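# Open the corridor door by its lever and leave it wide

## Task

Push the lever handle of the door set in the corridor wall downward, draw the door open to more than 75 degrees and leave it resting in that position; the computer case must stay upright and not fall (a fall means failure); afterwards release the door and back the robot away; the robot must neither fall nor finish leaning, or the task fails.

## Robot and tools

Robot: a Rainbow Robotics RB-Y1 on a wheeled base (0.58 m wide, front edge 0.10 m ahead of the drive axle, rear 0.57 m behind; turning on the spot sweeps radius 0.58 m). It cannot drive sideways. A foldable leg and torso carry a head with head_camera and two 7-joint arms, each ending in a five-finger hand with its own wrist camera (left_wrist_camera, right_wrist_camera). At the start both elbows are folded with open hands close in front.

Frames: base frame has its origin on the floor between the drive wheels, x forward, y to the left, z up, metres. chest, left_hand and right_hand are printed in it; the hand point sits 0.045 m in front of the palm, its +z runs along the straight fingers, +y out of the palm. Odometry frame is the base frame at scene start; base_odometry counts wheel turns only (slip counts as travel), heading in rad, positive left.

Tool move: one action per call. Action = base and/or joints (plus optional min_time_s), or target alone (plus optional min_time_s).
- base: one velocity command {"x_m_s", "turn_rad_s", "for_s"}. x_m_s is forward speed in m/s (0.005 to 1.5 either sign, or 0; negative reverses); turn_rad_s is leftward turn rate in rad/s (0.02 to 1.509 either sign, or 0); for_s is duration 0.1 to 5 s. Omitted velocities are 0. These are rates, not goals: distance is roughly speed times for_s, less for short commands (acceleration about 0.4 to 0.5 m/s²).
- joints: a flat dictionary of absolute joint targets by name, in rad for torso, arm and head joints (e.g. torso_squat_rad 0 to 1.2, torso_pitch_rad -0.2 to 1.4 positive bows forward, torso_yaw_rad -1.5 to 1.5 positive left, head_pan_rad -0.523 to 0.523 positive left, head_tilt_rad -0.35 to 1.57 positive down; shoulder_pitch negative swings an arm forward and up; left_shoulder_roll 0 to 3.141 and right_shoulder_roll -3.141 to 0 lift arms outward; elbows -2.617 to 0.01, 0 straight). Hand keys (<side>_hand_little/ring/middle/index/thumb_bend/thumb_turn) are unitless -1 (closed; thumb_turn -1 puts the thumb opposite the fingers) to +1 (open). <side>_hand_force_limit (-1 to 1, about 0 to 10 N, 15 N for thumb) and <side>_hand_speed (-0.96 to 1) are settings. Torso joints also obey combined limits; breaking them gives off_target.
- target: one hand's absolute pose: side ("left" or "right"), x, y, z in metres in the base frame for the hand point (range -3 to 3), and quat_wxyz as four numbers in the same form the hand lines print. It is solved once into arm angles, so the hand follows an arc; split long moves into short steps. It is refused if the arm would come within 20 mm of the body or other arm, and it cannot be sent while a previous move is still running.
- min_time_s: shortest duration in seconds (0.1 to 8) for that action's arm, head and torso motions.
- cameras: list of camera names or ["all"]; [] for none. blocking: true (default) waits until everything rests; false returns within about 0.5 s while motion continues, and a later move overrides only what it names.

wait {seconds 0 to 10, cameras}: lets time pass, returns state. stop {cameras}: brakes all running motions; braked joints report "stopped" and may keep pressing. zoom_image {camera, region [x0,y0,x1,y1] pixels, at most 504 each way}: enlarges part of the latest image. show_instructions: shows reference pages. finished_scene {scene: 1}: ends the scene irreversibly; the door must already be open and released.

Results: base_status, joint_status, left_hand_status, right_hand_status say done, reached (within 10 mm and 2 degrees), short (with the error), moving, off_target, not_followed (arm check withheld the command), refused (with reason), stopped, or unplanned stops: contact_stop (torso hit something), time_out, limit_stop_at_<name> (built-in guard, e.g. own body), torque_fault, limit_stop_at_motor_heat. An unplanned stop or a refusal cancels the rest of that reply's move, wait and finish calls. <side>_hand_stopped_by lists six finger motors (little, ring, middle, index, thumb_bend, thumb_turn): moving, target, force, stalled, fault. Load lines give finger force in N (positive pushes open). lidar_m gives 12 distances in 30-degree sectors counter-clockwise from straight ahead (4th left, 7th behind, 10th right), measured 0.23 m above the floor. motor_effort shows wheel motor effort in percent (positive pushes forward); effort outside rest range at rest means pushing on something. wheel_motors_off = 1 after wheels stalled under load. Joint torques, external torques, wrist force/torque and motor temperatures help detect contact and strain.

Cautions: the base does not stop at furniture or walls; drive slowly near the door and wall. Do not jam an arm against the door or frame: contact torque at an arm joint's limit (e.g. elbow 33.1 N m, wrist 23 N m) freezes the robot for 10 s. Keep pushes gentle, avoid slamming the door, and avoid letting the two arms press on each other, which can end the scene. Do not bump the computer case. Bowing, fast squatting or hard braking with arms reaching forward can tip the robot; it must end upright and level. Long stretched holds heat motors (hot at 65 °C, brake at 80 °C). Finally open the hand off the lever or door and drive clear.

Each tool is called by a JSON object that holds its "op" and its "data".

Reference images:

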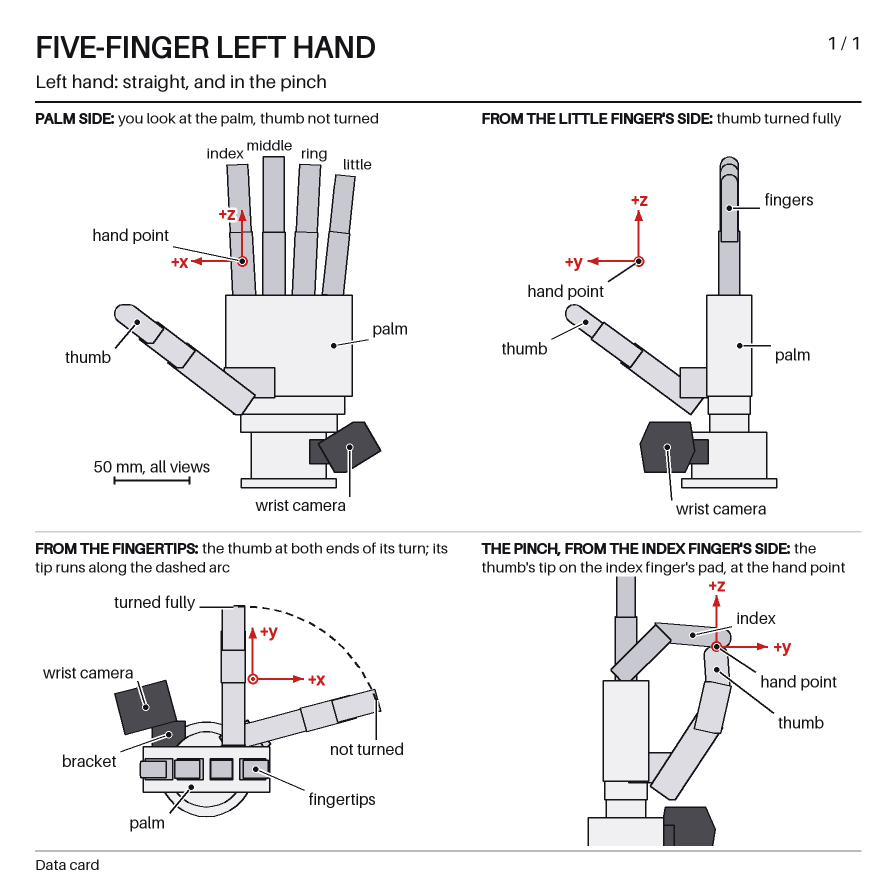

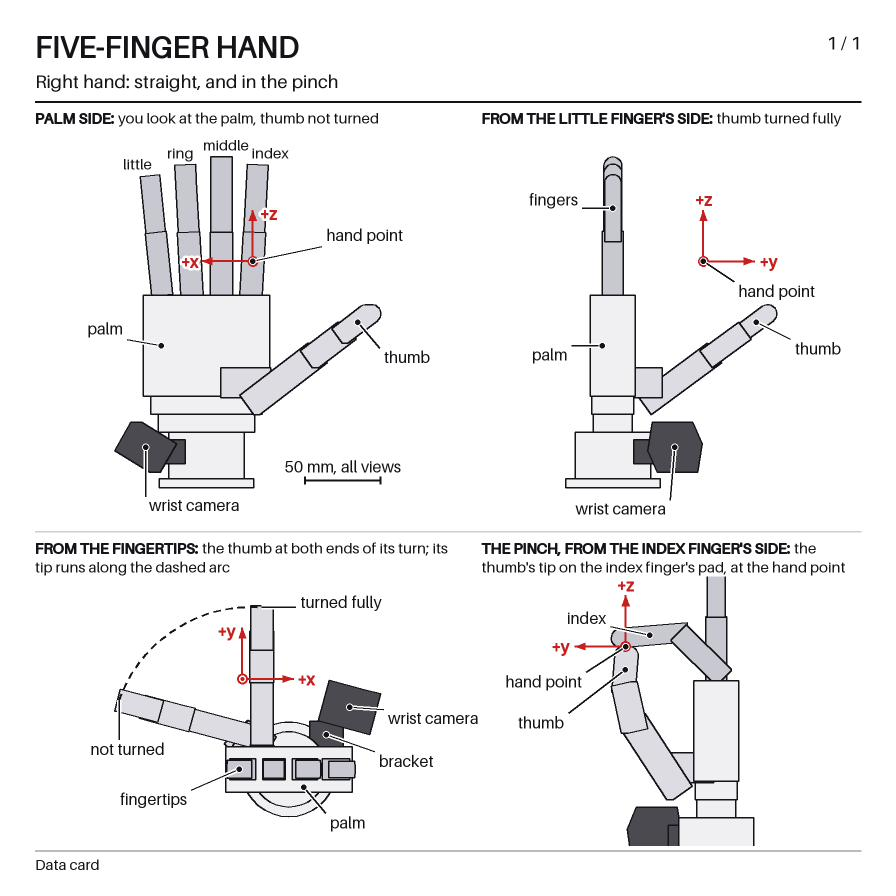

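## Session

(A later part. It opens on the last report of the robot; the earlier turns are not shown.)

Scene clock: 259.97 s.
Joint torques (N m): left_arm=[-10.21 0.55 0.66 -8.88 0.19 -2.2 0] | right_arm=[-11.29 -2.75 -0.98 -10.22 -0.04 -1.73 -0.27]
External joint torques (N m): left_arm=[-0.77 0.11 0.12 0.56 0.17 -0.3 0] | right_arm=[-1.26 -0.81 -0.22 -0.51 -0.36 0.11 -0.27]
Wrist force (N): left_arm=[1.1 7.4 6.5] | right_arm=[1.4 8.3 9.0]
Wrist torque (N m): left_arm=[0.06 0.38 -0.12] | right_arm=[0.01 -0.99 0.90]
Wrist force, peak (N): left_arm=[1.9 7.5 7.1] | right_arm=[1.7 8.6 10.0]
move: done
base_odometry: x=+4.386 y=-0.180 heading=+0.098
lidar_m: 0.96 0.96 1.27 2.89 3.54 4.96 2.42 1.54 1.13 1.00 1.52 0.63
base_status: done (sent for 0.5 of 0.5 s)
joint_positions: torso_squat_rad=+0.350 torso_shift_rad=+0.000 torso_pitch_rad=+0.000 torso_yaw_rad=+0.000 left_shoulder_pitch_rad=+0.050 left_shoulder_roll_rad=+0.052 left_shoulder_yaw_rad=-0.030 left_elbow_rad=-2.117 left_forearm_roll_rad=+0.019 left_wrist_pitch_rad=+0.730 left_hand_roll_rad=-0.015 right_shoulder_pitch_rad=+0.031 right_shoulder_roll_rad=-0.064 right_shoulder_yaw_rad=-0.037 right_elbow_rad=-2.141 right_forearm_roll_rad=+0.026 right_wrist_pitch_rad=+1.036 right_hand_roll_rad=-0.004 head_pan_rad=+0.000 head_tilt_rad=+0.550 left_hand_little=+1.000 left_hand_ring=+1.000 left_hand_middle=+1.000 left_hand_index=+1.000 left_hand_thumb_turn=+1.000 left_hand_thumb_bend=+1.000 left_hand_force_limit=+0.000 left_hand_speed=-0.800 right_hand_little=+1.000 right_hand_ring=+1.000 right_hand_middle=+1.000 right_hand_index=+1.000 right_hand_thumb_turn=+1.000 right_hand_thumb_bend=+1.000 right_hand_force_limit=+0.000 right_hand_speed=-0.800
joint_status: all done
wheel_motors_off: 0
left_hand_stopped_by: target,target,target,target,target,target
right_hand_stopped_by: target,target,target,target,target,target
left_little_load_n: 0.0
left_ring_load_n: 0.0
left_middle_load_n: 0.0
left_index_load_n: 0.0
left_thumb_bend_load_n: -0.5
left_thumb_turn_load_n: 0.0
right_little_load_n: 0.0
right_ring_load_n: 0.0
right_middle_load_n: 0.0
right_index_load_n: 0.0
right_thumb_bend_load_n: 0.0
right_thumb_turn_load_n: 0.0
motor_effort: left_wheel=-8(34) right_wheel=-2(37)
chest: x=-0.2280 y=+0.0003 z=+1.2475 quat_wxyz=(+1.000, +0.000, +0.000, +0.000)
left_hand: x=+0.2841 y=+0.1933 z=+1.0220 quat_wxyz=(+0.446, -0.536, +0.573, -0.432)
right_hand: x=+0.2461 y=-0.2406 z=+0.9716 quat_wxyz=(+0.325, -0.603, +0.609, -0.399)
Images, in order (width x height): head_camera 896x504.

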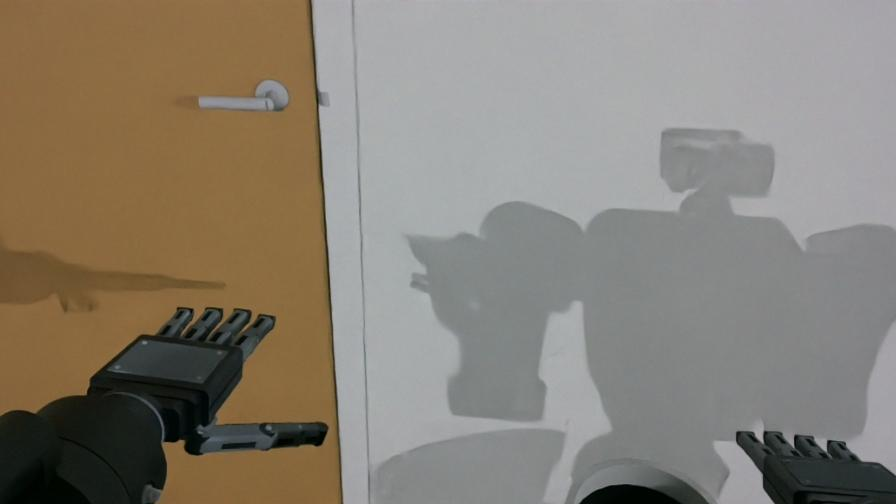

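{"op": "move", "data": {"base": {"x_m_s": 0.25, "for_s": 1.2}, "joints": {"head_tilt_rad": 0.6, "head_pan_rad": 0.3}, "cameras": ["head_camera"]}}

Scene clock: 369.67 s.
Joint torques (N m): left_arm=[-10.33 0.94 1.16 -9.28 0.17 -2.36 0.33] | right_arm=[-11.46 -3.04 -1.18 -10.08 0.34 -2.11 0.05]
External joint torques (N m): left_arm=[-0.89 0.5 0.62 0.15 0.14 -0.46 0.33] | right_arm=[-1.43 -1.1 -0.41 -0.37 0.02 -0.26 0.06]
Wrist force (N): left_arm=[1.6 6.8 6.6] | right_arm=[0.7 8.5 9.4]
Wrist torque (N m): left_arm=[-0.06 0.32 -0.08] | right_arm=[0.03 -0.92 0.88]
Wrist force, peak (N): left_arm=[2.0 7.8 7.0] | right_arm=[1.5 9.2 9.7]
move: done
base_odometry: x=+4.685 y=-0.151 heading=+0.098
lidar_m: 0.66 0.67 0.89 2.03 3.71 4.97 2.72 1.65 1.25 1.03 0.38 0.37
base_status: done (sent for 1.2 of 1.2 s)
joint_positions: torso_squat_rad=+0.350 torso_shift_rad=+0.000 torso_pitch_rad=+0.000 torso_yaw_rad=+0.000 left_shoulder_pitch_rad=+0.050 left_shoulder_roll_rad=+0.052 left_shoulder_yaw_rad=-0.030 left_elbow_rad=-2.117 left_forearm_roll_rad=+0.019 left_wrist_pitch_rad=+0.730 left_hand_roll_rad=-0.015 right_shoulder_pitch_rad=+0.031 right_shoulder_roll_rad=-0.064 right_shoulder_yaw_rad=-0.037 right_elbow_rad=-2.141 right_forearm_roll_rad=+0.026 right_wrist_pitch_rad=+1.036 right_hand_roll_rad=-0.004 head_pan_rad=+0.300 head_tilt_rad=+0.600 left_hand_little=+1.000 left_hand_ring=+1.000 left_hand_middle=+1.000 left_hand_index=+1.000 left_hand_thumb_turn=+1.000 left_hand_thumb_bend=+1.000 left_hand_force_limit=+0.000 left_hand_speed=-0.800 right_hand_little=+1.000 right_hand_ring=+1.000 right_hand_middle=+1.000 right_hand_index=+1.000 right_hand_thumb_turn=+1.000 right_hand_thumb_bend=+1.000 right_hand_force_limit=+0.000 right_hand_speed=-0.800
joint_status: all done
wheel_motors_off: 0
left_hand_stopped_by: target,target,target,target,target,target
right_hand_stopped_by: target,target,target,target,target,target
left_little_load_n: 0.0
left_ring_load_n: 0.0
left_middle_load_n: 0.0
left_index_load_n: 0.0
left_thumb_bend_load_n: 0.0
left_thumb_turn_load_n: 0.0
right_little_load_n: 0.0
right_ring_load_n: 0.0
right_middle_load_n: 0.0
right_index_load_n: 0.0
right_thumb_bend_load_n: 0.0
right_thumb_turn_load_n: -0.5
motor_effort: left_wheel=-2(38) right_wheel=-8(36)
chest: x=-0.2279 y=+0.0004 z=+1.2475 quat_wxyz=(+1.000, +0.000, +0.000, +0.000)
left_hand: x=+0.2841 y=+0.1933 z=+1.0219 quat_wxyz=(+0.446, -0.536, +0.573, -0.432)
right_hand: x=+0.2461 y=-0.2406 z=+0.9716 quat_wxyz=(+0.325, -0.603, +0.609, -0.399)
Images, in order (width x height): head_camera 896x504.

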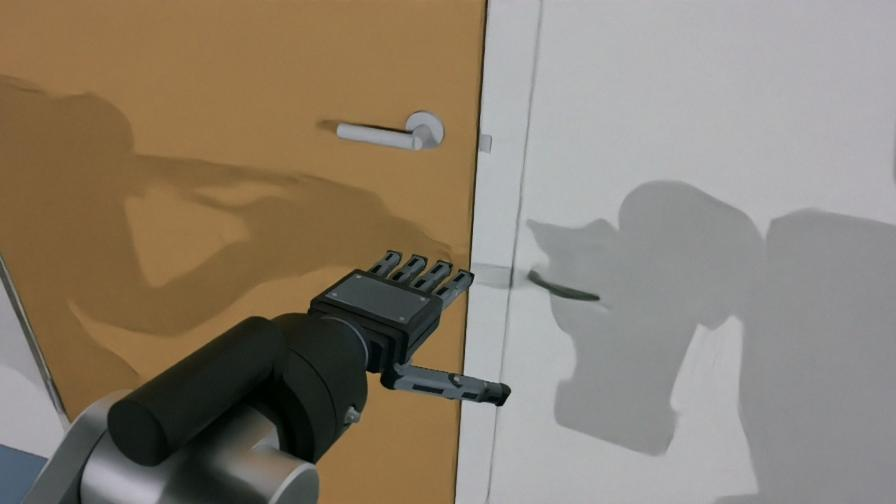

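{"op": "move", "data": {"base": {"x_m_s": 0.1, "for_s": 1.2}, "joints": {"left_hand_little": 0.0, "left_hand_ring": 0.0, "left_hand_middle": 0.0, "left_hand_index": 0.0, "left_hand_thumb_turn": -1.0, "right_hand_little": 0.0, "right_hand_ring": 0.0, "right_hand_middle": 0.0, "right_hand_index": 0.0}, "cameras": []}}

{"op": "move", "data": {"joints": {"torso_shift_rad": 0.2}, "cameras": ["head_camera", "left_wrist_camera"]}}

Scene clock: 415.87 s.
Joint torques (N m): left_arm=[-9.46 1.01 0.76 -8.69 -0.09 -2.04 0.1] | right_arm=[-11.21 -3.13 -1.67 -10.13 0.23 -1.84 -0.09]
External joint torques (N m): left_arm=[-0.03 0.55 0.21 0.73 -0.1 -0.16 0.11] | right_arm=[-1.2 -1.19 -0.91 -0.44 -0.09 -0.01 -0.09]
Wrist force (N): left_arm=[1.3 7.1 6.6] | right_arm=[1.8 8.6 8.8]
Wrist torque (N m): left_arm=[0.03 0.36 -0.09] | right_arm=[0.12 -1.03 0.96]
Wrist force, peak (N): left_arm=[1.7 7.3 7.3] | right_arm=[1.2 9.5 9.4]
move: done
base_odometry: x=+4.804 y=-0.139 heading=+0.098
lidar_m: 0.54 0.55 0.72 1.68 3.76 4.99 2.84 1.86 1.06 1.92 0.28 0.29
base_status: done (sent for 1.2 of 1.2 s)
joint_positions: torso_squat_rad=+0.350 torso_shift_rad=+0.000 torso_pitch_rad=+0.000 torso_yaw_rad=+0.000 left_shoulder_pitch_rad=+0.050 left_shoulder_roll_rad=+0.052 left_shoulder_yaw_rad=-0.030 left_elbow_rad=-2.117 left_forearm_roll_rad=+0.019 left_wrist_pitch_rad=+0.730 left_hand_roll_rad=-0.015 right_shoulder_pitch_rad=+0.031 right_shoulder_roll_rad=-0.064 right_shoulder_yaw_rad=-0.037 right_elbow_rad=-2.141 right_forearm_roll_rad=+0.026 right_wrist_pitch_rad=+1.036 right_hand_roll_rad=-0.004 head_pan_rad=+0.300 head_tilt_rad=+0.600 left_hand_little=+0.000 left_hand_ring=+0.000 left_hand_middle=+0.000 left_hand_index=+0.000 left_hand_thumb_turn=-1.000 left_hand_thumb_bend=+1.000 left_hand_force_limit=+0.000 left_hand_speed=-0.800 right_hand_little=+0.000 right_hand_ring=+0.000 right_hand_middle=+0.000 right_hand_index=+0.000 right_hand_thumb_turn=+1.000 right_hand_thumb_bend=+1.000 right_hand_force_limit=+0.000 right_hand_speed=-0.800
joint_status: all done
wheel_motors_off: 0
left_hand_stopped_by: target,target,target,target,target,target
right_hand_stopped_by: target,target,target,target,target,target
left_little_load_n: -0.5
left_ring_load_n: 0.0
left_middle_load_n: 0.0
left_index_load_n: 0.0
left_thumb_bend_load_n: 0.0
left_thumb_turn_load_n: 0.0
right_little_load_n: 0.0
right_ring_load_n: 0.0
right_middle_load_n: 0.5
right_index_load_n: 0.0
right_thumb_bend_load_n: 0.0
right_thumb_turn_load_n: -0.5
motor_effort: left_wheel=-2(32) right_wheel=-4(25)
chest: x=-0.2279 y=+0.0003 z=+1.2475 quat_wxyz=(+1.000, +0.000, +0.000, +0.000)
left_hand: x=+0.2842 y=+0.1933 z=+1.0219 quat_wxyz=(+0.446, -0.536, +0.573, -0.432)
right_hand: x=+0.2461 y=-0.2406 z=+0.9715 quat_wxyz=(+0.325, -0.603, +0.609, -0.399)

Scene clock: 417.97 s.
Joint torques (N m): left_arm=[-10.25 1.02 1.19 -8.89 0.04 -2.21 0.1] | right_arm=[-11.17 -2.82 -1.63 -9.92 0.24 -2.02 -0.01]
External joint torques (N m): left_arm=[-0.83 0.56 0.64 0.53 0.03 -0.33 0.11] | right_arm=[-1.16 -0.88 -0.87 -0.23 -0.08 -0.19 -0.01]
Wrist force (N): left_arm=[1.6 7.5 6.6] | right_arm=[1.4 8.7 9.0]
Wrist torque (N m): left_arm=[0.09 0.31 -0.10] | right_arm=[0.07 -1.00 0.95]
Wrist force, peak (N): left_arm=[1.8 7.6 6.8] | right_arm=[1.8 9.2 9.5]
move: done
base_odometry: x=+4.804 y=-0.139 heading=+0.098
lidar_m: 0.54 0.56 0.73 1.69 3.77 5.00 2.84 1.86 1.06 1.92 0.28 0.30
base_status: not commanded
joint_positions: torso_squat_rad=+0.350 torso_shift_rad=+0.200 torso_pitch_rad=+0.000 torso_yaw_rad=+0.000 left_shoulder_pitch_rad=+0.050 left_shoulder_roll_rad=+0.052 left_shoulder_yaw_rad=-0.030 left_elbow_rad=-2.117 left_forearm_roll_rad=+0.019 left_wrist_pitch_rad=+0.730 left_hand_roll_rad=-0.015 right_shoulder_pitch_rad=+0.031 right_shoulder_roll_rad=-0.064 right_shoulder_yaw_rad=-0.037 right_elbow_rad=-2.141 right_forearm_roll_rad=+0.026 right_wrist_pitch_rad=+1.036 right_hand_roll_rad=-0.004 head_pan_rad=+0.300 head_tilt_rad=+0.600 left_hand_little=+0.000 left_hand_ring=+0.000 left_hand_middle=+0.000 left_hand_index=+0.000 left_hand_thumb_turn=-1.000 left_hand_thumb_bend=+1.000 left_hand_force_limit=+0.000 left_hand_speed=-0.800 right_hand_little=+0.000 right_hand_ring=+0.000 right_hand_middle=+0.000 right_hand_index=+0.000 right_hand_thumb_turn=+1.000 right_hand_thumb_bend=+1.000 right_hand_force_limit=+0.000 right_hand_speed=-0.800
joint_status: all done
wheel_motors_off: 0
left_hand_stopped_by: target,target,target,target,target,target
right_hand_stopped_by: target,target,target,target,target,target
left_little_load_n: 0.0
left_ring_load_n: 0.0
left_middle_load_n: 0.0
left_index_load_n: 0.0
left_thumb_bend_load_n: 0.0
left_thumb_turn_load_n: 0.0
right_little_load_n: 0.5
right_ring_load_n: 0.0
right_middle_load_n: 0.0
right_index_load_n: 0.0
right_thumb_bend_load_n: 0.0
right_thumb_turn_load_n: 0.0
motor_effort: left_wheel=-1(2) right_wheel=-4(4)
chest: x=-0.0973 y=+0.0003 z=+1.2344 quat_wxyz=(+1.000, +0.000, +0.000, +0.000)
left_hand: x=+0.4148 y=+0.1933 z=+1.0088 quat_wxyz=(+0.446, -0.536, +0.573, -0.432)
right_hand: x=+0.3768 y=-0.2406 z=+0.9584 quat_wxyz=(+0.325, -0.603, +0.609, -0.399)
Images, in order (width x height): head_camera 896x504, left_wrist_camera 504x504.

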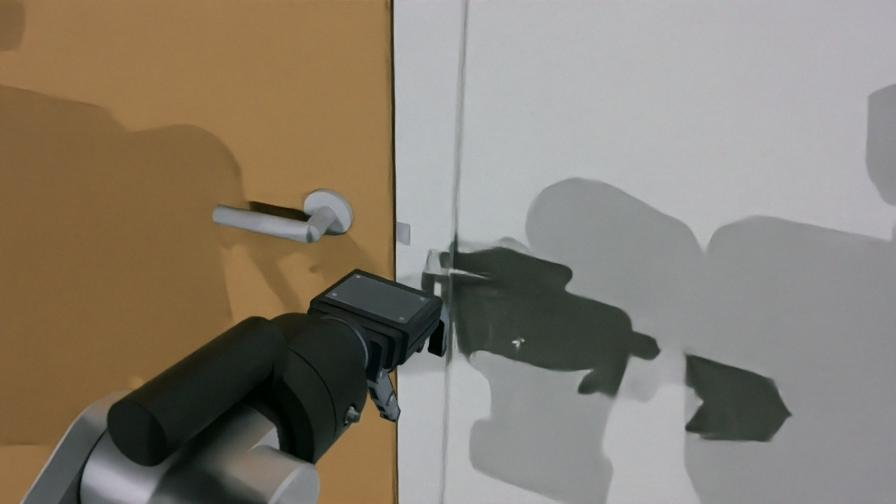

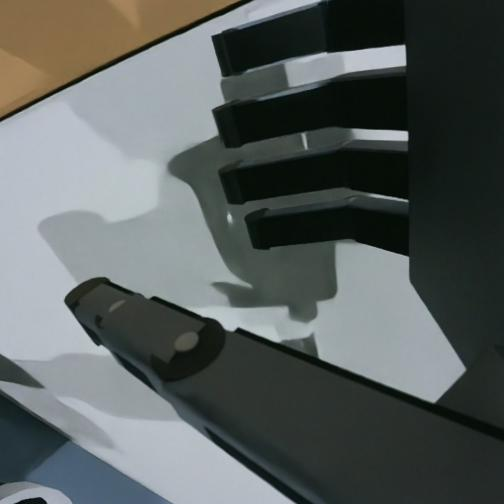

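{"op": "move", "data": {"target": {"side": "left", "x": 0.38, "y": 0.335, "z": 1.17, "quat_wxyz": [0.4353, -0.5572, 0.5572, -0.4353]}, "min_time_s": 3, "cameras": ["head_camera", "left_wrist_camera"]}}

Scene clock: 440.00 s.
Joint torques (N m): left_arm=[-12.01 10.74 6.38 -5.46 0.1 -1.93 0.32] | right_arm=[-10.7 -2.76 -0.78 -10.14 0.46 -2.25 -0.1]
External joint torques (N m): left_arm=[-2.26 1.33 2.29 -0.09 0.25 -0.06 0.32] | right_arm=[-0.7 -0.82 -0.02 -0.44 0.14 -0.42 -0.1]
Wrist force (N): left_arm=[1.2 7.4 6.8] | right_arm=[1.6 8.7 8.8]
Wrist torque (N m): left_arm=[0.04 0.36 -0.07] | right_arm=[0.08 -1.00 0.96]
Wrist force, peak (N): left_arm=[2.1 7.5 7.0] | right_arm=[1.9 8.6 9.9]
move: done
base_odometry: x=+4.804 y=-0.139 heading=+0.098
lidar_m: 0.54 0.55 0.72 1.69 3.76 4.99 2.84 1.86 1.05 1.92 0.28 0.29
base_status: not commanded
joint_positions: torso_squat_rad=+0.350 torso_shift_rad=+0.200 torso_pitch_rad=+0.000 torso_yaw_rad=+0.000 left_shoulder_pitch_rad=-0.143 left_shoulder_roll_rad=+0.541 left_shoulder_yaw_rad=+0.475 left_elbow_rad=-2.335 left_forearm_roll_rad=+0.625 left_wrist_pitch_rad=+1.254 left_hand_roll_rad=+0.109 right_shoulder_pitch_rad=+0.031 right_shoulder_roll_rad=-0.064 right_shoulder_yaw_rad=-0.037 right_elbow_rad=-2.141 right_forearm_roll_rad=+0.026 right_wrist_pitch_rad=+1.036 right_hand_roll_rad=-0.004 head_pan_rad=+0.300 head_tilt_rad=+0.600 left_hand_little=+0.000 left_hand_ring=+0.000 left_hand_middle=+0.000 left_hand_index=+0.000 left_hand_thumb_turn=-1.000 left_hand_thumb_bend=+1.000 left_hand_force_limit=+0.000 left_hand_speed=-0.800 right_hand_little=+0.000 right_hand_ring=+0.000 right_hand_middle=+0.000 right_hand_index=+0.000 right_hand_thumb_turn=+1.000 right_hand_thumb_bend=+1.000 right_hand_force_limit=+0.000 right_hand_speed=-0.800
joint_status: all done
wheel_motors_off: 0
left_hand_stopped_by: target,target,target,target,target,target
right_hand_stopped_by: target,target,target,target,target,target
left_little_load_n: 0.0
left_ring_load_n: 0.0
left_middle_load_n: 0.0
left_index_load_n: 0.0
left_thumb_bend_load_n: 0.0
left_thumb_turn_load_n: 0.0
right_little_load_n: 0.0
right_ring_load_n: 0.0
right_middle_load_n: 0.0
right_index_load_n: 0.0
right_thumb_bend_load_n: 0.0
right_thumb_turn_load_n: 0.0
motor_effort: left_wheel=-2(2) right_wheel=-3(4)
chest: x=-0.0973 y=+0.0003 z=+1.2344 quat_wxyz=(+1.000, +0.000, +0.000, +0.000)
left_hand: x=+0.3797 y=+0.3349 z=+1.1700 quat_wxyz=(+0.436, -0.558, +0.556, -0.435)
left_hand_status: reached (checked arc that bows 36 mm and turns the hand up to 5 deg, planned for 3.0 s): 0 mm and 0.1 deg off.
right_hand: x=+0.3768 y=-0.2406 z=+0.9584 quat_wxyz=(+0.325, -0.603, +0.609, -0.399)
Images, in order (width x height): head_camera 896x504, left_wrist_camera 504x504.

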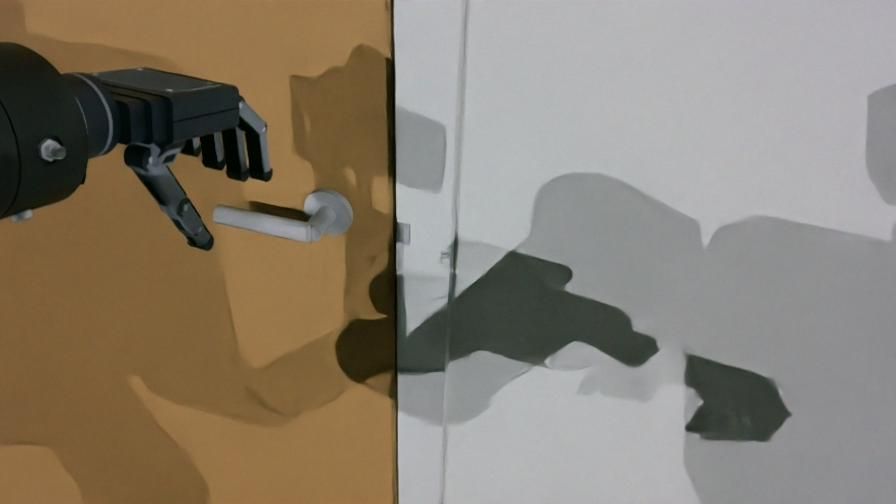

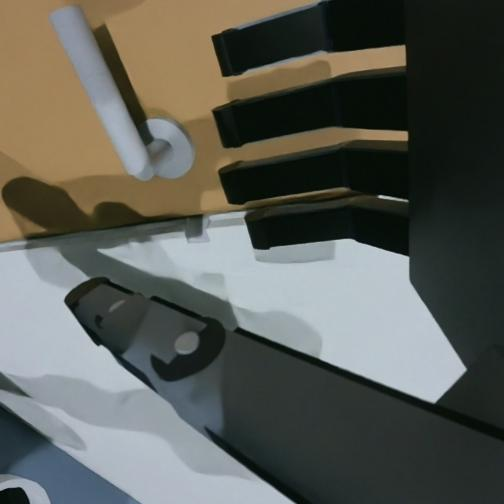

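{"op": "zoom_image", "data": {"camera": "head_camera", "region": [190, 150, 370, 260]}}

Scaled by 2.800 from the camera's image (finer frame: 1280x720).

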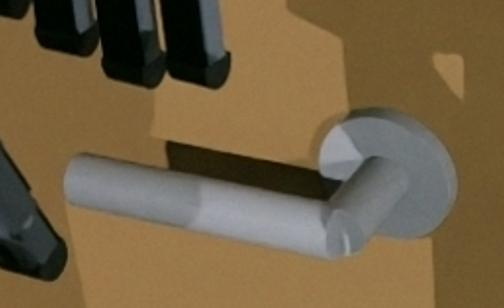

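{"op": "move", "data": {"target": {"side": "left", "x": 0.46, "y": 0.374, "z": 1.13, "quat_wxyz": [0.5, -0.5, 0.5, -0.5]}, "min_time_s": 2.5, "cameras": ["head_camera", "left_wrist_camera"]}}

Scene clock: 507.27 s.
Joint torques (N m): left_arm=[-10.68 9.76 2.64 -7.33 0.56 -2.25 -0.11] | right_arm=[-11.33 -2.97 -0.99 -9.97 0.19 -1.86 -0.1]
External joint torques (N m): left_arm=[0.54 -0.07 -1.31 1 0.21 -0.4 -0.1] | right_arm=[-1.33 -1.03 -0.23 -0.27 -0.13 -0.03 -0.1]
Wrist force (N): left_arm=[1.4 7.4 4.7] | right_arm=[1.9 8.7 9.1]
Wrist torque (N m): left_arm=[0.15 0.24 -0.22] | right_arm=[0.06 -1.06 0.95]
Wrist force, peak (N): left_arm=[1.5 7.5 6.9] | right_arm=[1.9 9.3 9.6]
move: done
base_odometry: x=+4.804 y=-0.139 heading=+0.098
lidar_m: 0.54 0.56 0.73 1.69 3.77 5.00 2.84 1.86 1.05 1.91 0.29 0.30
base_status: not commanded
joint_positions: torso_squat_rad=+0.350 torso_shift_rad=+0.200 torso_pitch_rad=+0.000 torso_yaw_rad=+0.000 left_shoulder_pitch_rad=-0.111 left_shoulder_roll_rad=+0.431 left_shoulder_yaw_rad=+0.411 left_elbow_rad=-1.916 left_forearm_roll_rad=+0.770 left_wrist_pitch_rad=+0.616 left_hand_roll_rad=-0.289 right_shoulder_pitch_rad=+0.031 right_shoulder_roll_rad=-0.064 right_shoulder_yaw_rad=-0.037 right_elbow_rad=-2.141 right_forearm_roll_rad=+0.026 right_wrist_pitch_rad=+1.036 right_hand_roll_rad=-0.004 head_pan_rad=+0.300 head_tilt_rad=+0.600 left_hand_little=+0.000 left_hand_ring=+0.000 left_hand_middle=+0.000 left_hand_index=+0.000 left_hand_thumb_turn=-1.000 left_hand_thumb_bend=+1.000 left_hand_force_limit=+0.000 left_hand_speed=-0.800 right_hand_little=+0.000 right_hand_ring=+0.000 right_hand_middle=+0.000 right_hand_index=+0.000 right_hand_thumb_turn=+1.000 right_hand_thumb_bend=+1.000 right_hand_force_limit=+0.000 right_hand_speed=-0.800
joint_status: all done
wheel_motors_off: 0
left_hand_stopped_by: target,target,target,target,target,target
right_hand_stopped_by: target,target,target,target,target,target
left_little_load_n: 0.0
left_ring_load_n: 0.0
left_middle_load_n: 0.0
left_index_load_n: 0.0
left_thumb_bend_load_n: -0.5
left_thumb_turn_load_n: 0.0
right_little_load_n: 0.0
right_ring_load_n: 0.0
right_middle_load_n: 0.0
right_index_load_n: 0.0
right_thumb_bend_load_n: 0.0
right_thumb_turn_load_n: 0.0
motor_effort: left_wheel=-1(2) right_wheel=-4(4)
chest: x=-0.0973 y=+0.0003 z=+1.2344 quat_wxyz=(+1.000, +0.000, +0.000, +0.000)
left_hand: x=+0.4598 y=+0.3746 z=+1.1302 quat_wxyz=(+0.501, -0.502, +0.499, -0.498)
left_hand_status: reached (checked arc that bows 14 mm and turns the hand up to 14 deg, planned for 2.5 s): 1 mm and 0.3 deg off.
right_hand: x=+0.3768 y=-0.2406 z=+0.9584 quat_wxyz=(+0.325, -0.603, +0.609, -0.399)
Images, in order (width x height): head_camera 896x504, left_wrist_camera 504x504.

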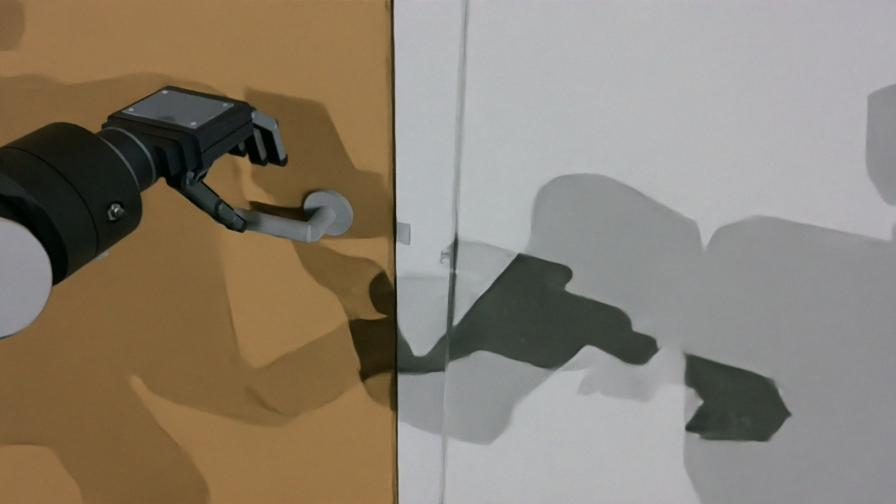

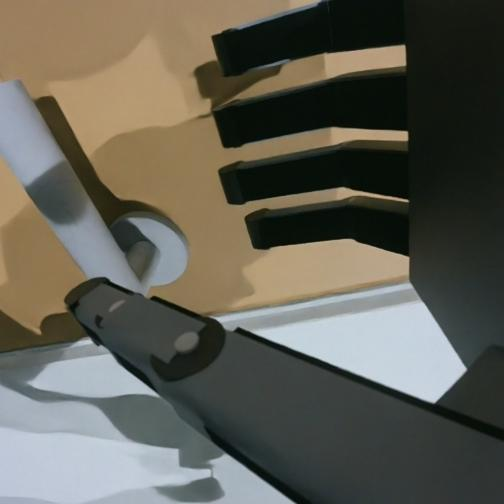

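{"op": "move", "data": {"target": {"side": "left", "x": 0.496, "y": 0.376, "z": 1.10, "quat_wxyz": [0.5, -0.5, 0.5, -0.5]}, "min_time_s": 2.5, "cameras": ["head_camera", "left_wrist_camera"]}}

{"op": "zoom_image", "data": {"camera": "head_camera", "region": [170, 80, 370, 260]}}

Scene clock: 522.53 s.
Joint torques (N m): left_arm=[-15.09 12.2 2.67 -7.65 0.53 -2.32 0] | right_arm=[-11.15 -2.85 -0.72 -10.09 0.6 -1.88 0.07]
External joint torques (N m): left_arm=[-2.27 1.93 -1.45 1.18 0.17 -0.55 0.01] | right_arm=[-1.14 -0.91 0.04 -0.39 0.27 -0.05 0.07]
Wrist force (N): left_arm=[1.2 7.5 5.2] | right_arm=[0.8 8.5 9.8]
Wrist torque (N m): left_arm=[0.12 0.31 -0.23] | right_arm=[0.01 -0.93 0.89]
Wrist force, peak (N): left_arm=[1.7 7.9 5.2] | right_arm=[2.2 9.2 9.6]
move: done
base_odometry: x=+4.804 y=-0.139 heading=+0.098
lidar_m: 0.54 0.56 0.72 1.68 3.76 4.99 2.84 1.85 1.05 1.92 0.28 0.29
base_status: not commanded
joint_positions: torso_squat_rad=+0.350 torso_shift_rad=+0.200 torso_pitch_rad=+0.000 torso_yaw_rad=+0.000 left_shoulder_pitch_rad=-0.185 left_shoulder_roll_rad=+0.449 left_shoulder_yaw_rad=+0.338 left_elbow_rad=-1.699 left_forearm_roll_rad=+0.850 left_wrist_pitch_rad=+0.473 left_hand_roll_rad=-0.411 right_shoulder_pitch_rad=+0.031 right_shoulder_roll_rad=-0.064 right_shoulder_yaw_rad=-0.037 right_elbow_rad=-2.141 right_forearm_roll_rad=+0.026 right_wrist_pitch_rad=+1.036 right_hand_roll_rad=-0.004 head_pan_rad=+0.300 head_tilt_rad=+0.600 left_hand_little=+0.000 left_hand_ring=+0.000 left_hand_middle=+0.000 left_hand_index=+0.000 left_hand_thumb_turn=-1.000 left_hand_thumb_bend=+1.000 left_hand_force_limit=+0.000 left_hand_speed=-0.800 right_hand_little=+0.000 right_hand_ring=+0.000 right_hand_middle=+0.000 right_hand_index=+0.000 right_hand_thumb_turn=+1.000 right_hand_thumb_bend=+1.000 right_hand_force_limit=+0.000 right_hand_speed=-0.800
joint_status: all done
wheel_motors_off: 0
left_hand_stopped_by: target,target,target,target,target,target
right_hand_stopped_by: target,target,target,target,target,target
left_little_load_n: 0.0
left_ring_load_n: 0.0
left_middle_load_n: 0.0
left_index_load_n: 0.0
left_thumb_bend_load_n: 0.0
left_thumb_turn_load_n: 0.0
right_little_load_n: 0.0
right_ring_load_n: 0.0
right_middle_load_n: 0.0
right_index_load_n: 0.0
right_thumb_bend_load_n: 0.0
right_thumb_turn_load_n: 0.0
motor_effort: left_wheel=-2(2) right_wheel=-2(4)
chest: x=-0.0973 y=+0.0003 z=+1.2344 quat_wxyz=(+1.000, +0.000, +0.000, +0.000)
left_hand: x=+0.4958 y=+0.3762 z=+1.0998 quat_wxyz=(+0.500, -0.501, +0.500, -0.500)
left_hand_status: reached (checked arc that bows 9 mm and turns the hand up to 1 deg, planned for 2.5 s): 0 mm and 0.1 deg off.
right_hand: x=+0.3768 y=-0.2406 z=+0.9585 quat_wxyz=(+0.325, -0.603, +0.609, -0.399)
Images, in order (width x height): head_camera 896x504, left_wrist_camera 504x504.

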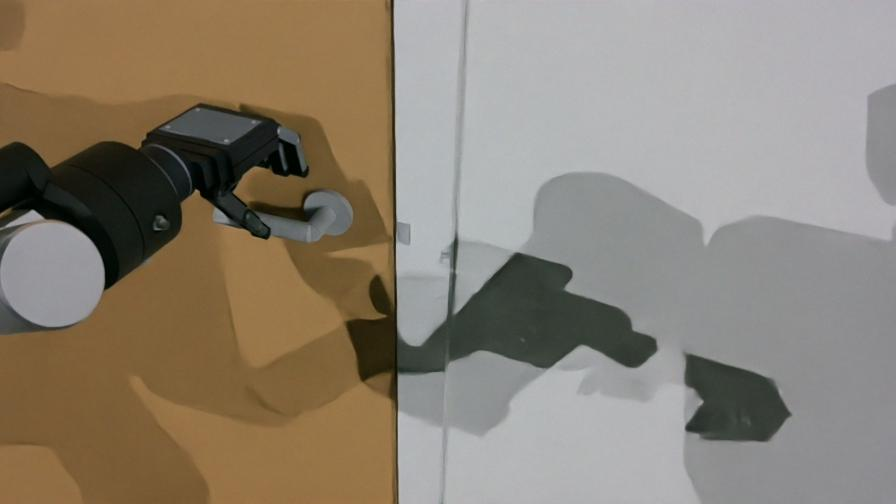

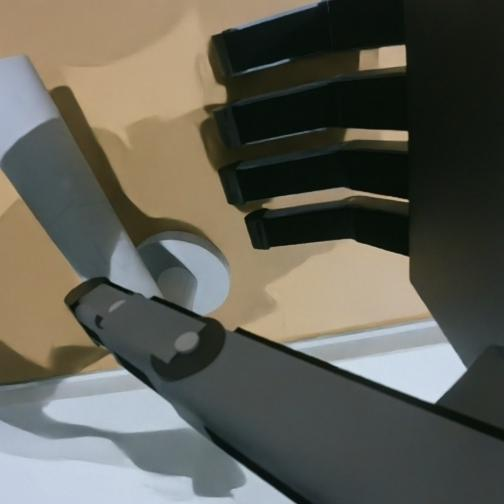

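Scaled by 2.520 from the camera's image (finer frame: 1280x720).

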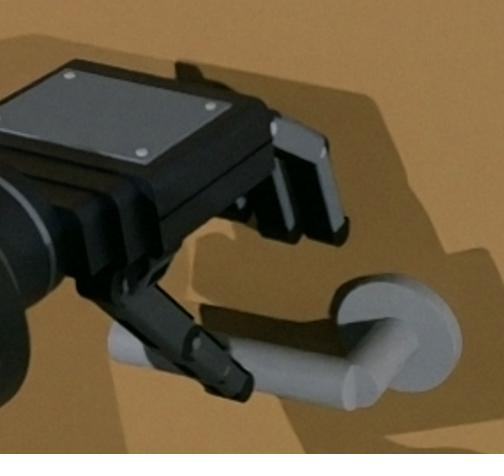

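{"op": "move", "data": {"target": {"side": "left", "x": 0.496, "y": 0.379, "z": 1.065, "quat_wxyz": [0.5, -0.5, 0.5, -0.5]}, "min_time_s": 2, "cameras": ["head_camera", "left_wrist_camera"]}}

{"op": "zoom_image", "data": {"camera": "head_camera", "region": [170, 80, 370, 260]}}

Scene clock: 535.47 s.
Joint torques (N m): left_arm=[-11.85 11.93 3.42 -7.41 0.23 -1.87 -0.14] | right_arm=[-12.17 -2.84 -1.71 -10.25 0.25 -2.09 -0.02]
External joint torques (N m): left_arm=[0.68 1.54 -1.22 1.52 -0.09 -0.19 -0.13] | right_arm=[-2.16 -0.9 -0.95 -0.55 -0.07 -0.26 -0.02]
Wrist force (N): left_arm=[1.8 6.5 3.3] | right_arm=[1.3 9.2 9.1]
Wrist torque (N m): left_arm=[0.17 0.28 -0.22] | right_arm=[0.16 -0.98 0.97]
Wrist force, peak (N): left_arm=[1.4 8.0 5.3] | right_arm=[2.0 9.0 9.6]
move: done
base_odometry: x=+4.804 y=-0.139 heading=+0.098
lidar_m: 0.54 0.55 0.72 1.68 3.76 5.00 2.84 1.85 1.05 1.91 0.28 0.29
base_status: not commanded
joint_positions: torso_squat_rad=+0.350 torso_shift_rad=+0.200 torso_pitch_rad=+0.000 torso_yaw_rad=+0.000 left_shoulder_pitch_rad=-0.147 left_shoulder_roll_rad=+0.474 left_shoulder_yaw_rad=+0.269 left_elbow_rad=-1.611 left_forearm_roll_rad=+0.969 left_wrist_pitch_rad=+0.342 left_hand_roll_rad=-0.510 right_shoulder_pitch_rad=+0.031 right_shoulder_roll_rad=-0.064 right_shoulder_yaw_rad=-0.037 right_elbow_rad=-2.141 right_forearm_roll_rad=+0.026 right_wrist_pitch_rad=+1.036 right_hand_roll_rad=-0.004 head_pan_rad=+0.300 head_tilt_rad=+0.600 left_hand_little=+0.000 left_hand_ring=+0.000 left_hand_middle=+0.000 left_hand_index=+0.000 left_hand_thumb_turn=-1.000 left_hand_thumb_bend=+1.000 left_hand_force_limit=+0.000 left_hand_speed=-0.800 right_hand_little=+0.000 right_hand_ring=+0.000 right_hand_middle=+0.000 right_hand_index=+0.000 right_hand_thumb_turn=+1.000 right_hand_thumb_bend=+1.000 right_hand_force_limit=+0.000 right_hand_speed=-0.800
joint_status: all done
wheel_motors_off: 0
left_hand_stopped_by: target,target,target,target,target,target
right_hand_stopped_by: target,target,target,target,target,target
left_little_load_n: 0.0
left_ring_load_n: 0.0
left_middle_load_n: 0.0
left_index_load_n: -1.0
left_thumb_bend_load_n: 0.0
left_thumb_turn_load_n: 0.0
right_little_load_n: 0.0
right_ring_load_n: 0.0
right_middle_load_n: 0.0
right_index_load_n: 0.0
right_thumb_bend_load_n: 0.0
right_thumb_turn_load_n: 0.0
motor_effort: left_wheel=-2(2) right_wheel=-3(4)
chest: x=-0.0973 y=+0.0003 z=+1.2344 quat_wxyz=(+1.000, +0.000, +0.000, +0.000)
left_hand: x=+0.4958 y=+0.3797 z=+1.0650 quat_wxyz=(+0.501, -0.503, +0.499, -0.498)
left_hand_status: reached (checked arc that bows 1 mm and turns the hand up to 0 deg, planned for 2.0 s): 1 mm and 0.4 deg off.
right_hand: x=+0.3767 y=-0.2406 z=+0.9585 quat_wxyz=(+0.325, -0.603, +0.609, -0.399)
Images, in order (width x height): head_camera 896x504, left_wrist_camera 504x504.

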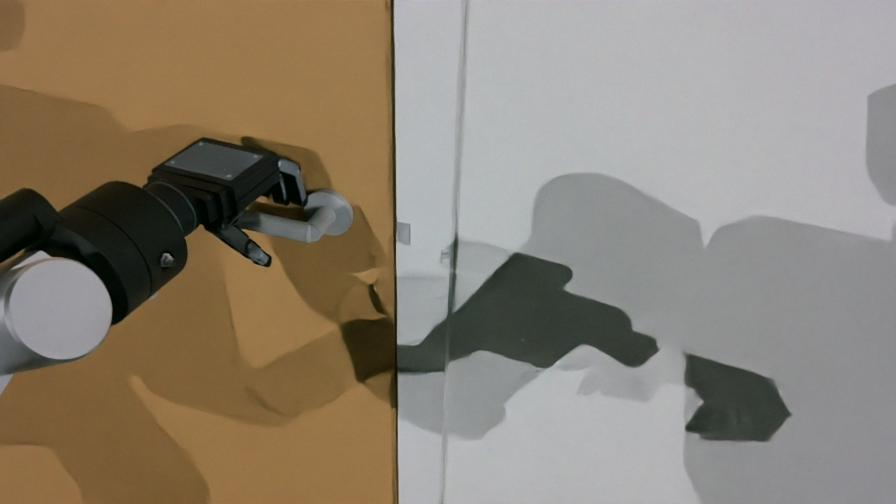

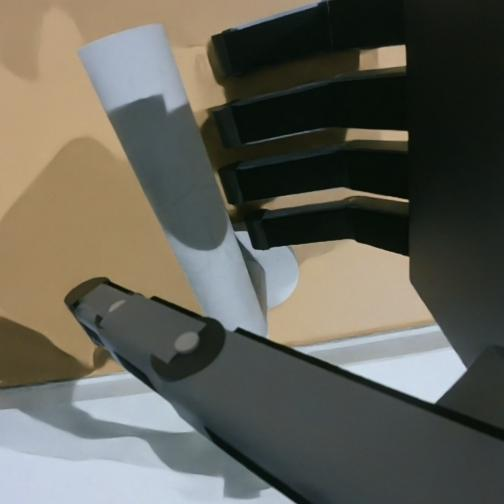

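Scaled by 2.520 from the camera's image (finer frame: 1280x720).

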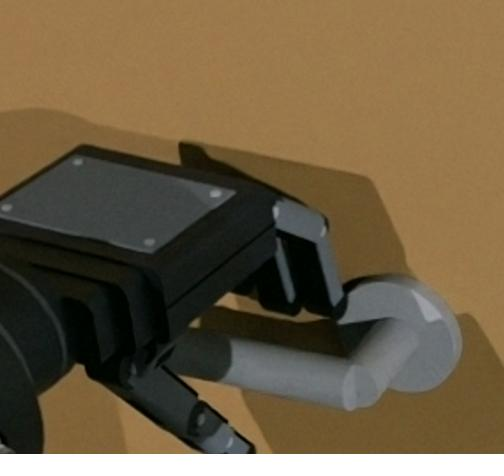

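{"op": "zoom_image", "data": {"camera": "left_wrist_camera", "region": [140, 0, 340, 300]}}

Scaled by 1.680 from the camera's image (finer frame: 720x720).

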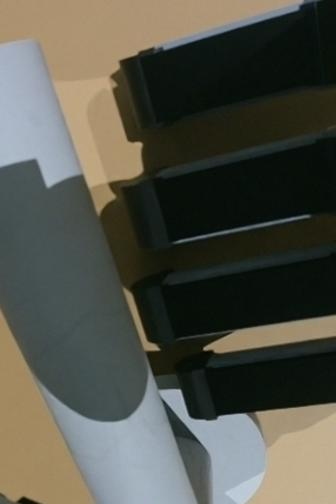

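{"op": "move", "data": {"target": {"side": "left", "x": 0.496, "y": 0.381, "z": 1.045, "quat_wxyz": [0.5, -0.5, 0.5, -0.5]}, "min_time_s": 2, "cameras": ["head_camera", "left_wrist_camera"]}}

{"op": "zoom_image", "data": {"camera": "head_camera", "region": [170, 80, 370, 260]}}

Scene clock: 555.40 s.
Joint torques (N m): left_arm=[-12.06 12.46 4.21 -6.76 0.5 -2.33 -0.23] | right_arm=[-11.68 -2.74 -1.02 -10.03 0.26 -2.08 0.01]
External joint torques (N m): left_arm=[0.32 1.75 -1.08 2.01 0.25 -0.72 -0.22] | right_arm=[-1.67 -0.8 -0.26 -0.33 -0.06 -0.25 0.01]
Wrist force (N): left_arm=[2.4 5.9 1.6] | right_arm=[1.5 8.6 9.0]
Wrist torque (N m): left_arm=[0.14 0.29 -0.24] | right_arm=[0.05 -1.01 0.94]
Wrist force, peak (N): left_arm=[1.4 7.0 4.4] | right_arm=[1.8 9.0 9.6]
move: done
base_odometry: x=+4.804 y=-0.139 heading=+0.098
lidar_m: 0.54 0.56 0.72 1.69 3.77 5.00 2.83 1.87 1.06 1.91 0.28 0.29
base_status: not commanded
joint_positions: torso_squat_rad=+0.350 torso_shift_rad=+0.200 torso_pitch_rad=+0.000 torso_yaw_rad=+0.000 left_shoulder_pitch_rad=-0.127 left_shoulder_roll_rad=+0.521 left_shoulder_yaw_rad=+0.194 left_elbow_rad=-1.549 left_forearm_roll_rad=+1.090 left_wrist_pitch_rad=+0.239 left_hand_roll_rad=-0.585 right_shoulder_pitch_rad=+0.031 right_shoulder_roll_rad=-0.064 right_shoulder_yaw_rad=-0.037 right_elbow_rad=-2.141 right_forearm_roll_rad=+0.026 right_wrist_pitch_rad=+1.036 right_hand_roll_rad=-0.004 head_pan_rad=+0.300 head_tilt_rad=+0.600 left_hand_little=+0.000 left_hand_ring=+0.000 left_hand_middle=+0.000 left_hand_index=-0.001 left_hand_thumb_turn=-1.000 left_hand_thumb_bend=+1.000 left_hand_force_limit=+0.000 left_hand_speed=-0.800 right_hand_little=+0.000 right_hand_ring=+0.000 right_hand_middle=+0.000 right_hand_index=+0.000 right_hand_thumb_turn=+1.000 right_hand_thumb_bend=+1.000 right_hand_force_limit=+0.000 right_hand_speed=-0.800
joint_status: all done
wheel_motors_off: 0
left_hand_stopped_by: target,target,target,target,target,target
right_hand_stopped_by: target,target,target,target,target,target
left_little_load_n: 0.0
left_ring_load_n: 0.0
left_middle_load_n: 0.0
left_index_load_n: -2.5
left_thumb_bend_load_n: 0.0
left_thumb_turn_load_n: 0.0
right_little_load_n: 0.0
right_ring_load_n: 0.0
right_middle_load_n: 0.0
right_index_load_n: 0.0
right_thumb_bend_load_n: 0.0
right_thumb_turn_load_n: -0.5
motor_effort: left_wheel=-1(2) right_wheel=-3(4)
chest: x=-0.0974 y=+0.0003 z=+1.2344 quat_wxyz=(+1.000, +0.000, +0.000, +0.000)
left_hand: x=+0.4957 y=+0.3815 z=+1.0450 quat_wxyz=(+0.500, -0.502, +0.499, -0.498)
left_hand_status: reached (checked arc that bows 4 mm and turns the hand up to 1 deg, planned for 2.0 s): 1 mm and 0.4 deg off.
right_hand: x=+0.3767 y=-0.2406 z=+0.9585 quat_wxyz=(+0.325, -0.603, +0.609, -0.399)
Images, in order (width x height): head_camera 896x504, left_wrist_camera 504x504.

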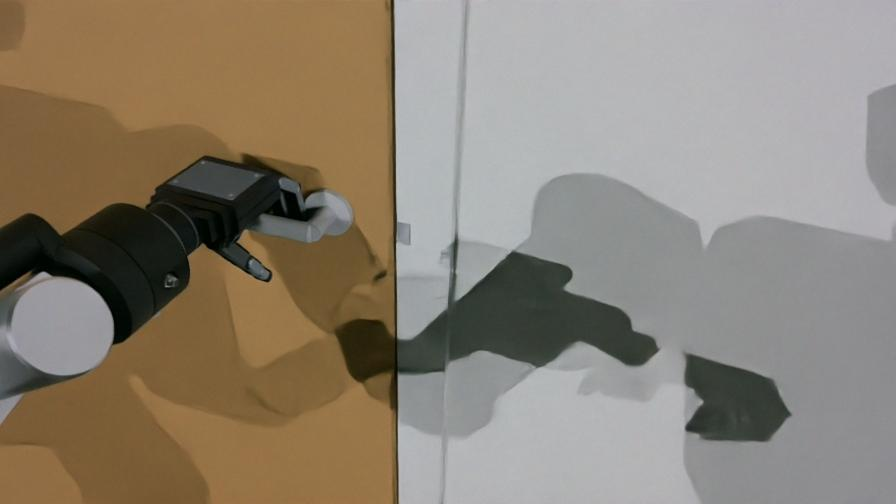

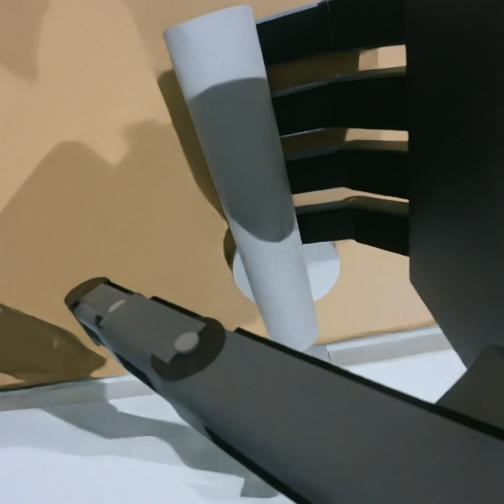

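Scaled by 2.520 from the camera's image (finer frame: 1280x720).

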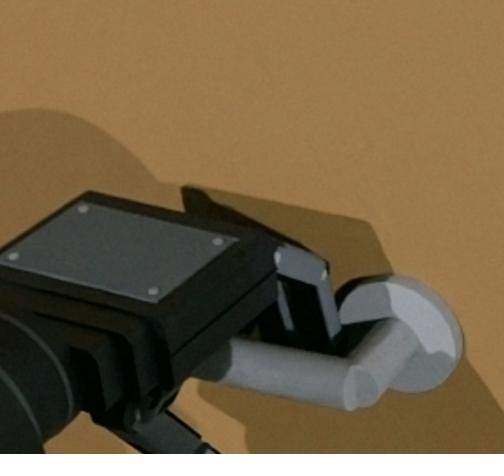

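{"op": "move", "data": {"target": {"side": "left", "x": 0.489, "y": 0.383, "z": 1.024, "quat_wxyz": [0.5, -0.5, 0.5, -0.5]}, "min_time_s": 2, "cameras": ["head_camera", "left_wrist_camera"]}}

{"op": "zoom_image", "data": {"camera": "head_camera", "region": [170, 80, 370, 260]}}

Scene clock: 573.10 s.
Joint torques (N m): left_arm=[-11.7 13.03 5.04 -7.11 0.4 -2.05 -0.16] | right_arm=[-11.11 -2.91 -1.59 -10.11 0.29 -1.99 0.01]
External joint torques (N m): left_arm=[0.19 1.99 -1.07 1.25 0.27 -0.51 -0.15] | right_arm=[-1.1 -0.97 -0.83 -0.42 -0.04 -0.16 0.01]
Wrist force (N): left_arm=[0.9 7.4 5.1] | right_arm=[1.3 8.2 9.2]
Wrist torque (N m): left_arm=[0.13 0.37 -0.26] | right_arm=[0.01 -0.96 0.92]
Wrist force, peak (N): left_arm=[1.3 7.7 5.4] | right_arm=[1.9 8.9 9.9]
move: done
base_odometry: x=+4.804 y=-0.139 heading=+0.098
lidar_m: 0.54 0.56 0.72 1.69 3.76 5.00 2.84 1.86 1.06 1.92 0.28 0.29
base_status: not commanded
joint_positions: torso_squat_rad=+0.350 torso_shift_rad=+0.200 torso_pitch_rad=+0.000 torso_yaw_rad=+0.000 left_shoulder_pitch_rad=-0.089 left_shoulder_roll_rad=+0.587 left_shoulder_yaw_rad=+0.095 left_elbow_rad=-1.513 left_forearm_roll_rad=+1.222 left_wrist_pitch_rad=+0.119 left_hand_roll_rad=-0.645 right_shoulder_pitch_rad=+0.031 right_shoulder_roll_rad=-0.064 right_shoulder_yaw_rad=-0.037 right_elbow_rad=-2.141 right_forearm_roll_rad=+0.026 right_wrist_pitch_rad=+1.036 right_hand_roll_rad=-0.004 head_pan_rad=+0.300 head_tilt_rad=+0.600 left_hand_little=+0.000 left_hand_ring=+0.000 left_hand_middle=+0.000 left_hand_index=+0.000 left_hand_thumb_turn=-1.000 left_hand_thumb_bend=+1.000 left_hand_force_limit=+0.000 left_hand_speed=-0.800 right_hand_little=+0.000 right_hand_ring=+0.000 right_hand_middle=+0.000 right_hand_index=+0.000 right_hand_thumb_turn=+1.000 right_hand_thumb_bend=+1.000 right_hand_force_limit=+0.000 right_hand_speed=-0.800
joint_status: all done
wheel_motors_off: 0
left_hand_stopped_by: target,target,target,target,target,target
right_hand_stopped_by: target,target,target,target,target,target
left_little_load_n: 0.0
left_ring_load_n: 0.0
left_middle_load_n: 0.0
left_index_load_n: 0.0
left_thumb_bend_load_n: 0.0
left_thumb_turn_load_n: 0.0
right_little_load_n: 0.0
right_ring_load_n: 0.0
right_middle_load_n: -0.5
right_index_load_n: 0.0
right_thumb_bend_load_n: 0.0
right_thumb_turn_load_n: -0.5
motor_effort: left_wheel=-1(2) right_wheel=-3(4)
chest: x=-0.0974 y=+0.0003 z=+1.2344 quat_wxyz=(+1.000, +0.000, +0.000, +0.000)
left_hand: x=+0.4887 y=+0.3837 z=+1.0235 quat_wxyz=(+0.500, -0.504, +0.500, -0.496)
left_hand_status: reached (checked arc that bows 5 mm and turns the hand up to 0 deg, planned for 2.0 s): 1 mm and 0.7 deg off.
right_hand: x=+0.3767 y=-0.2406 z=+0.9585 quat_wxyz=(+0.325, -0.603, +0.609, -0.399)
Images, in order (width x height): head_camera 896x504, left_wrist_camera 504x504.

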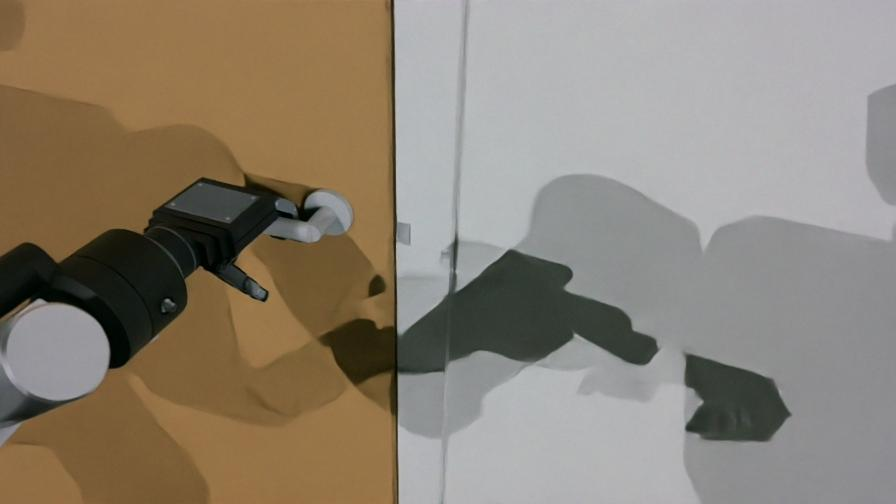

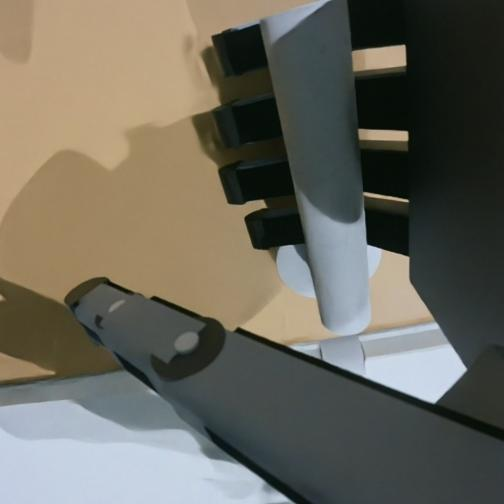

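Scaled by 2.520 from the camera's image (finer frame: 1280x720).

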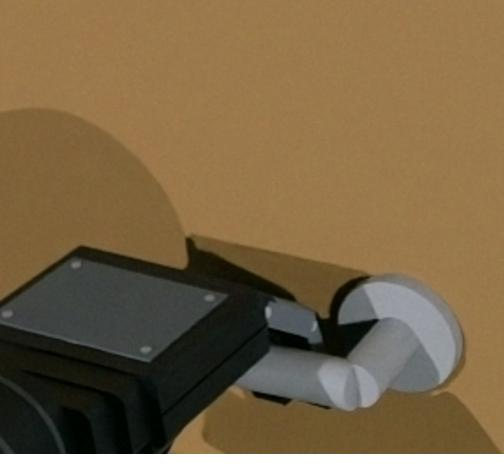

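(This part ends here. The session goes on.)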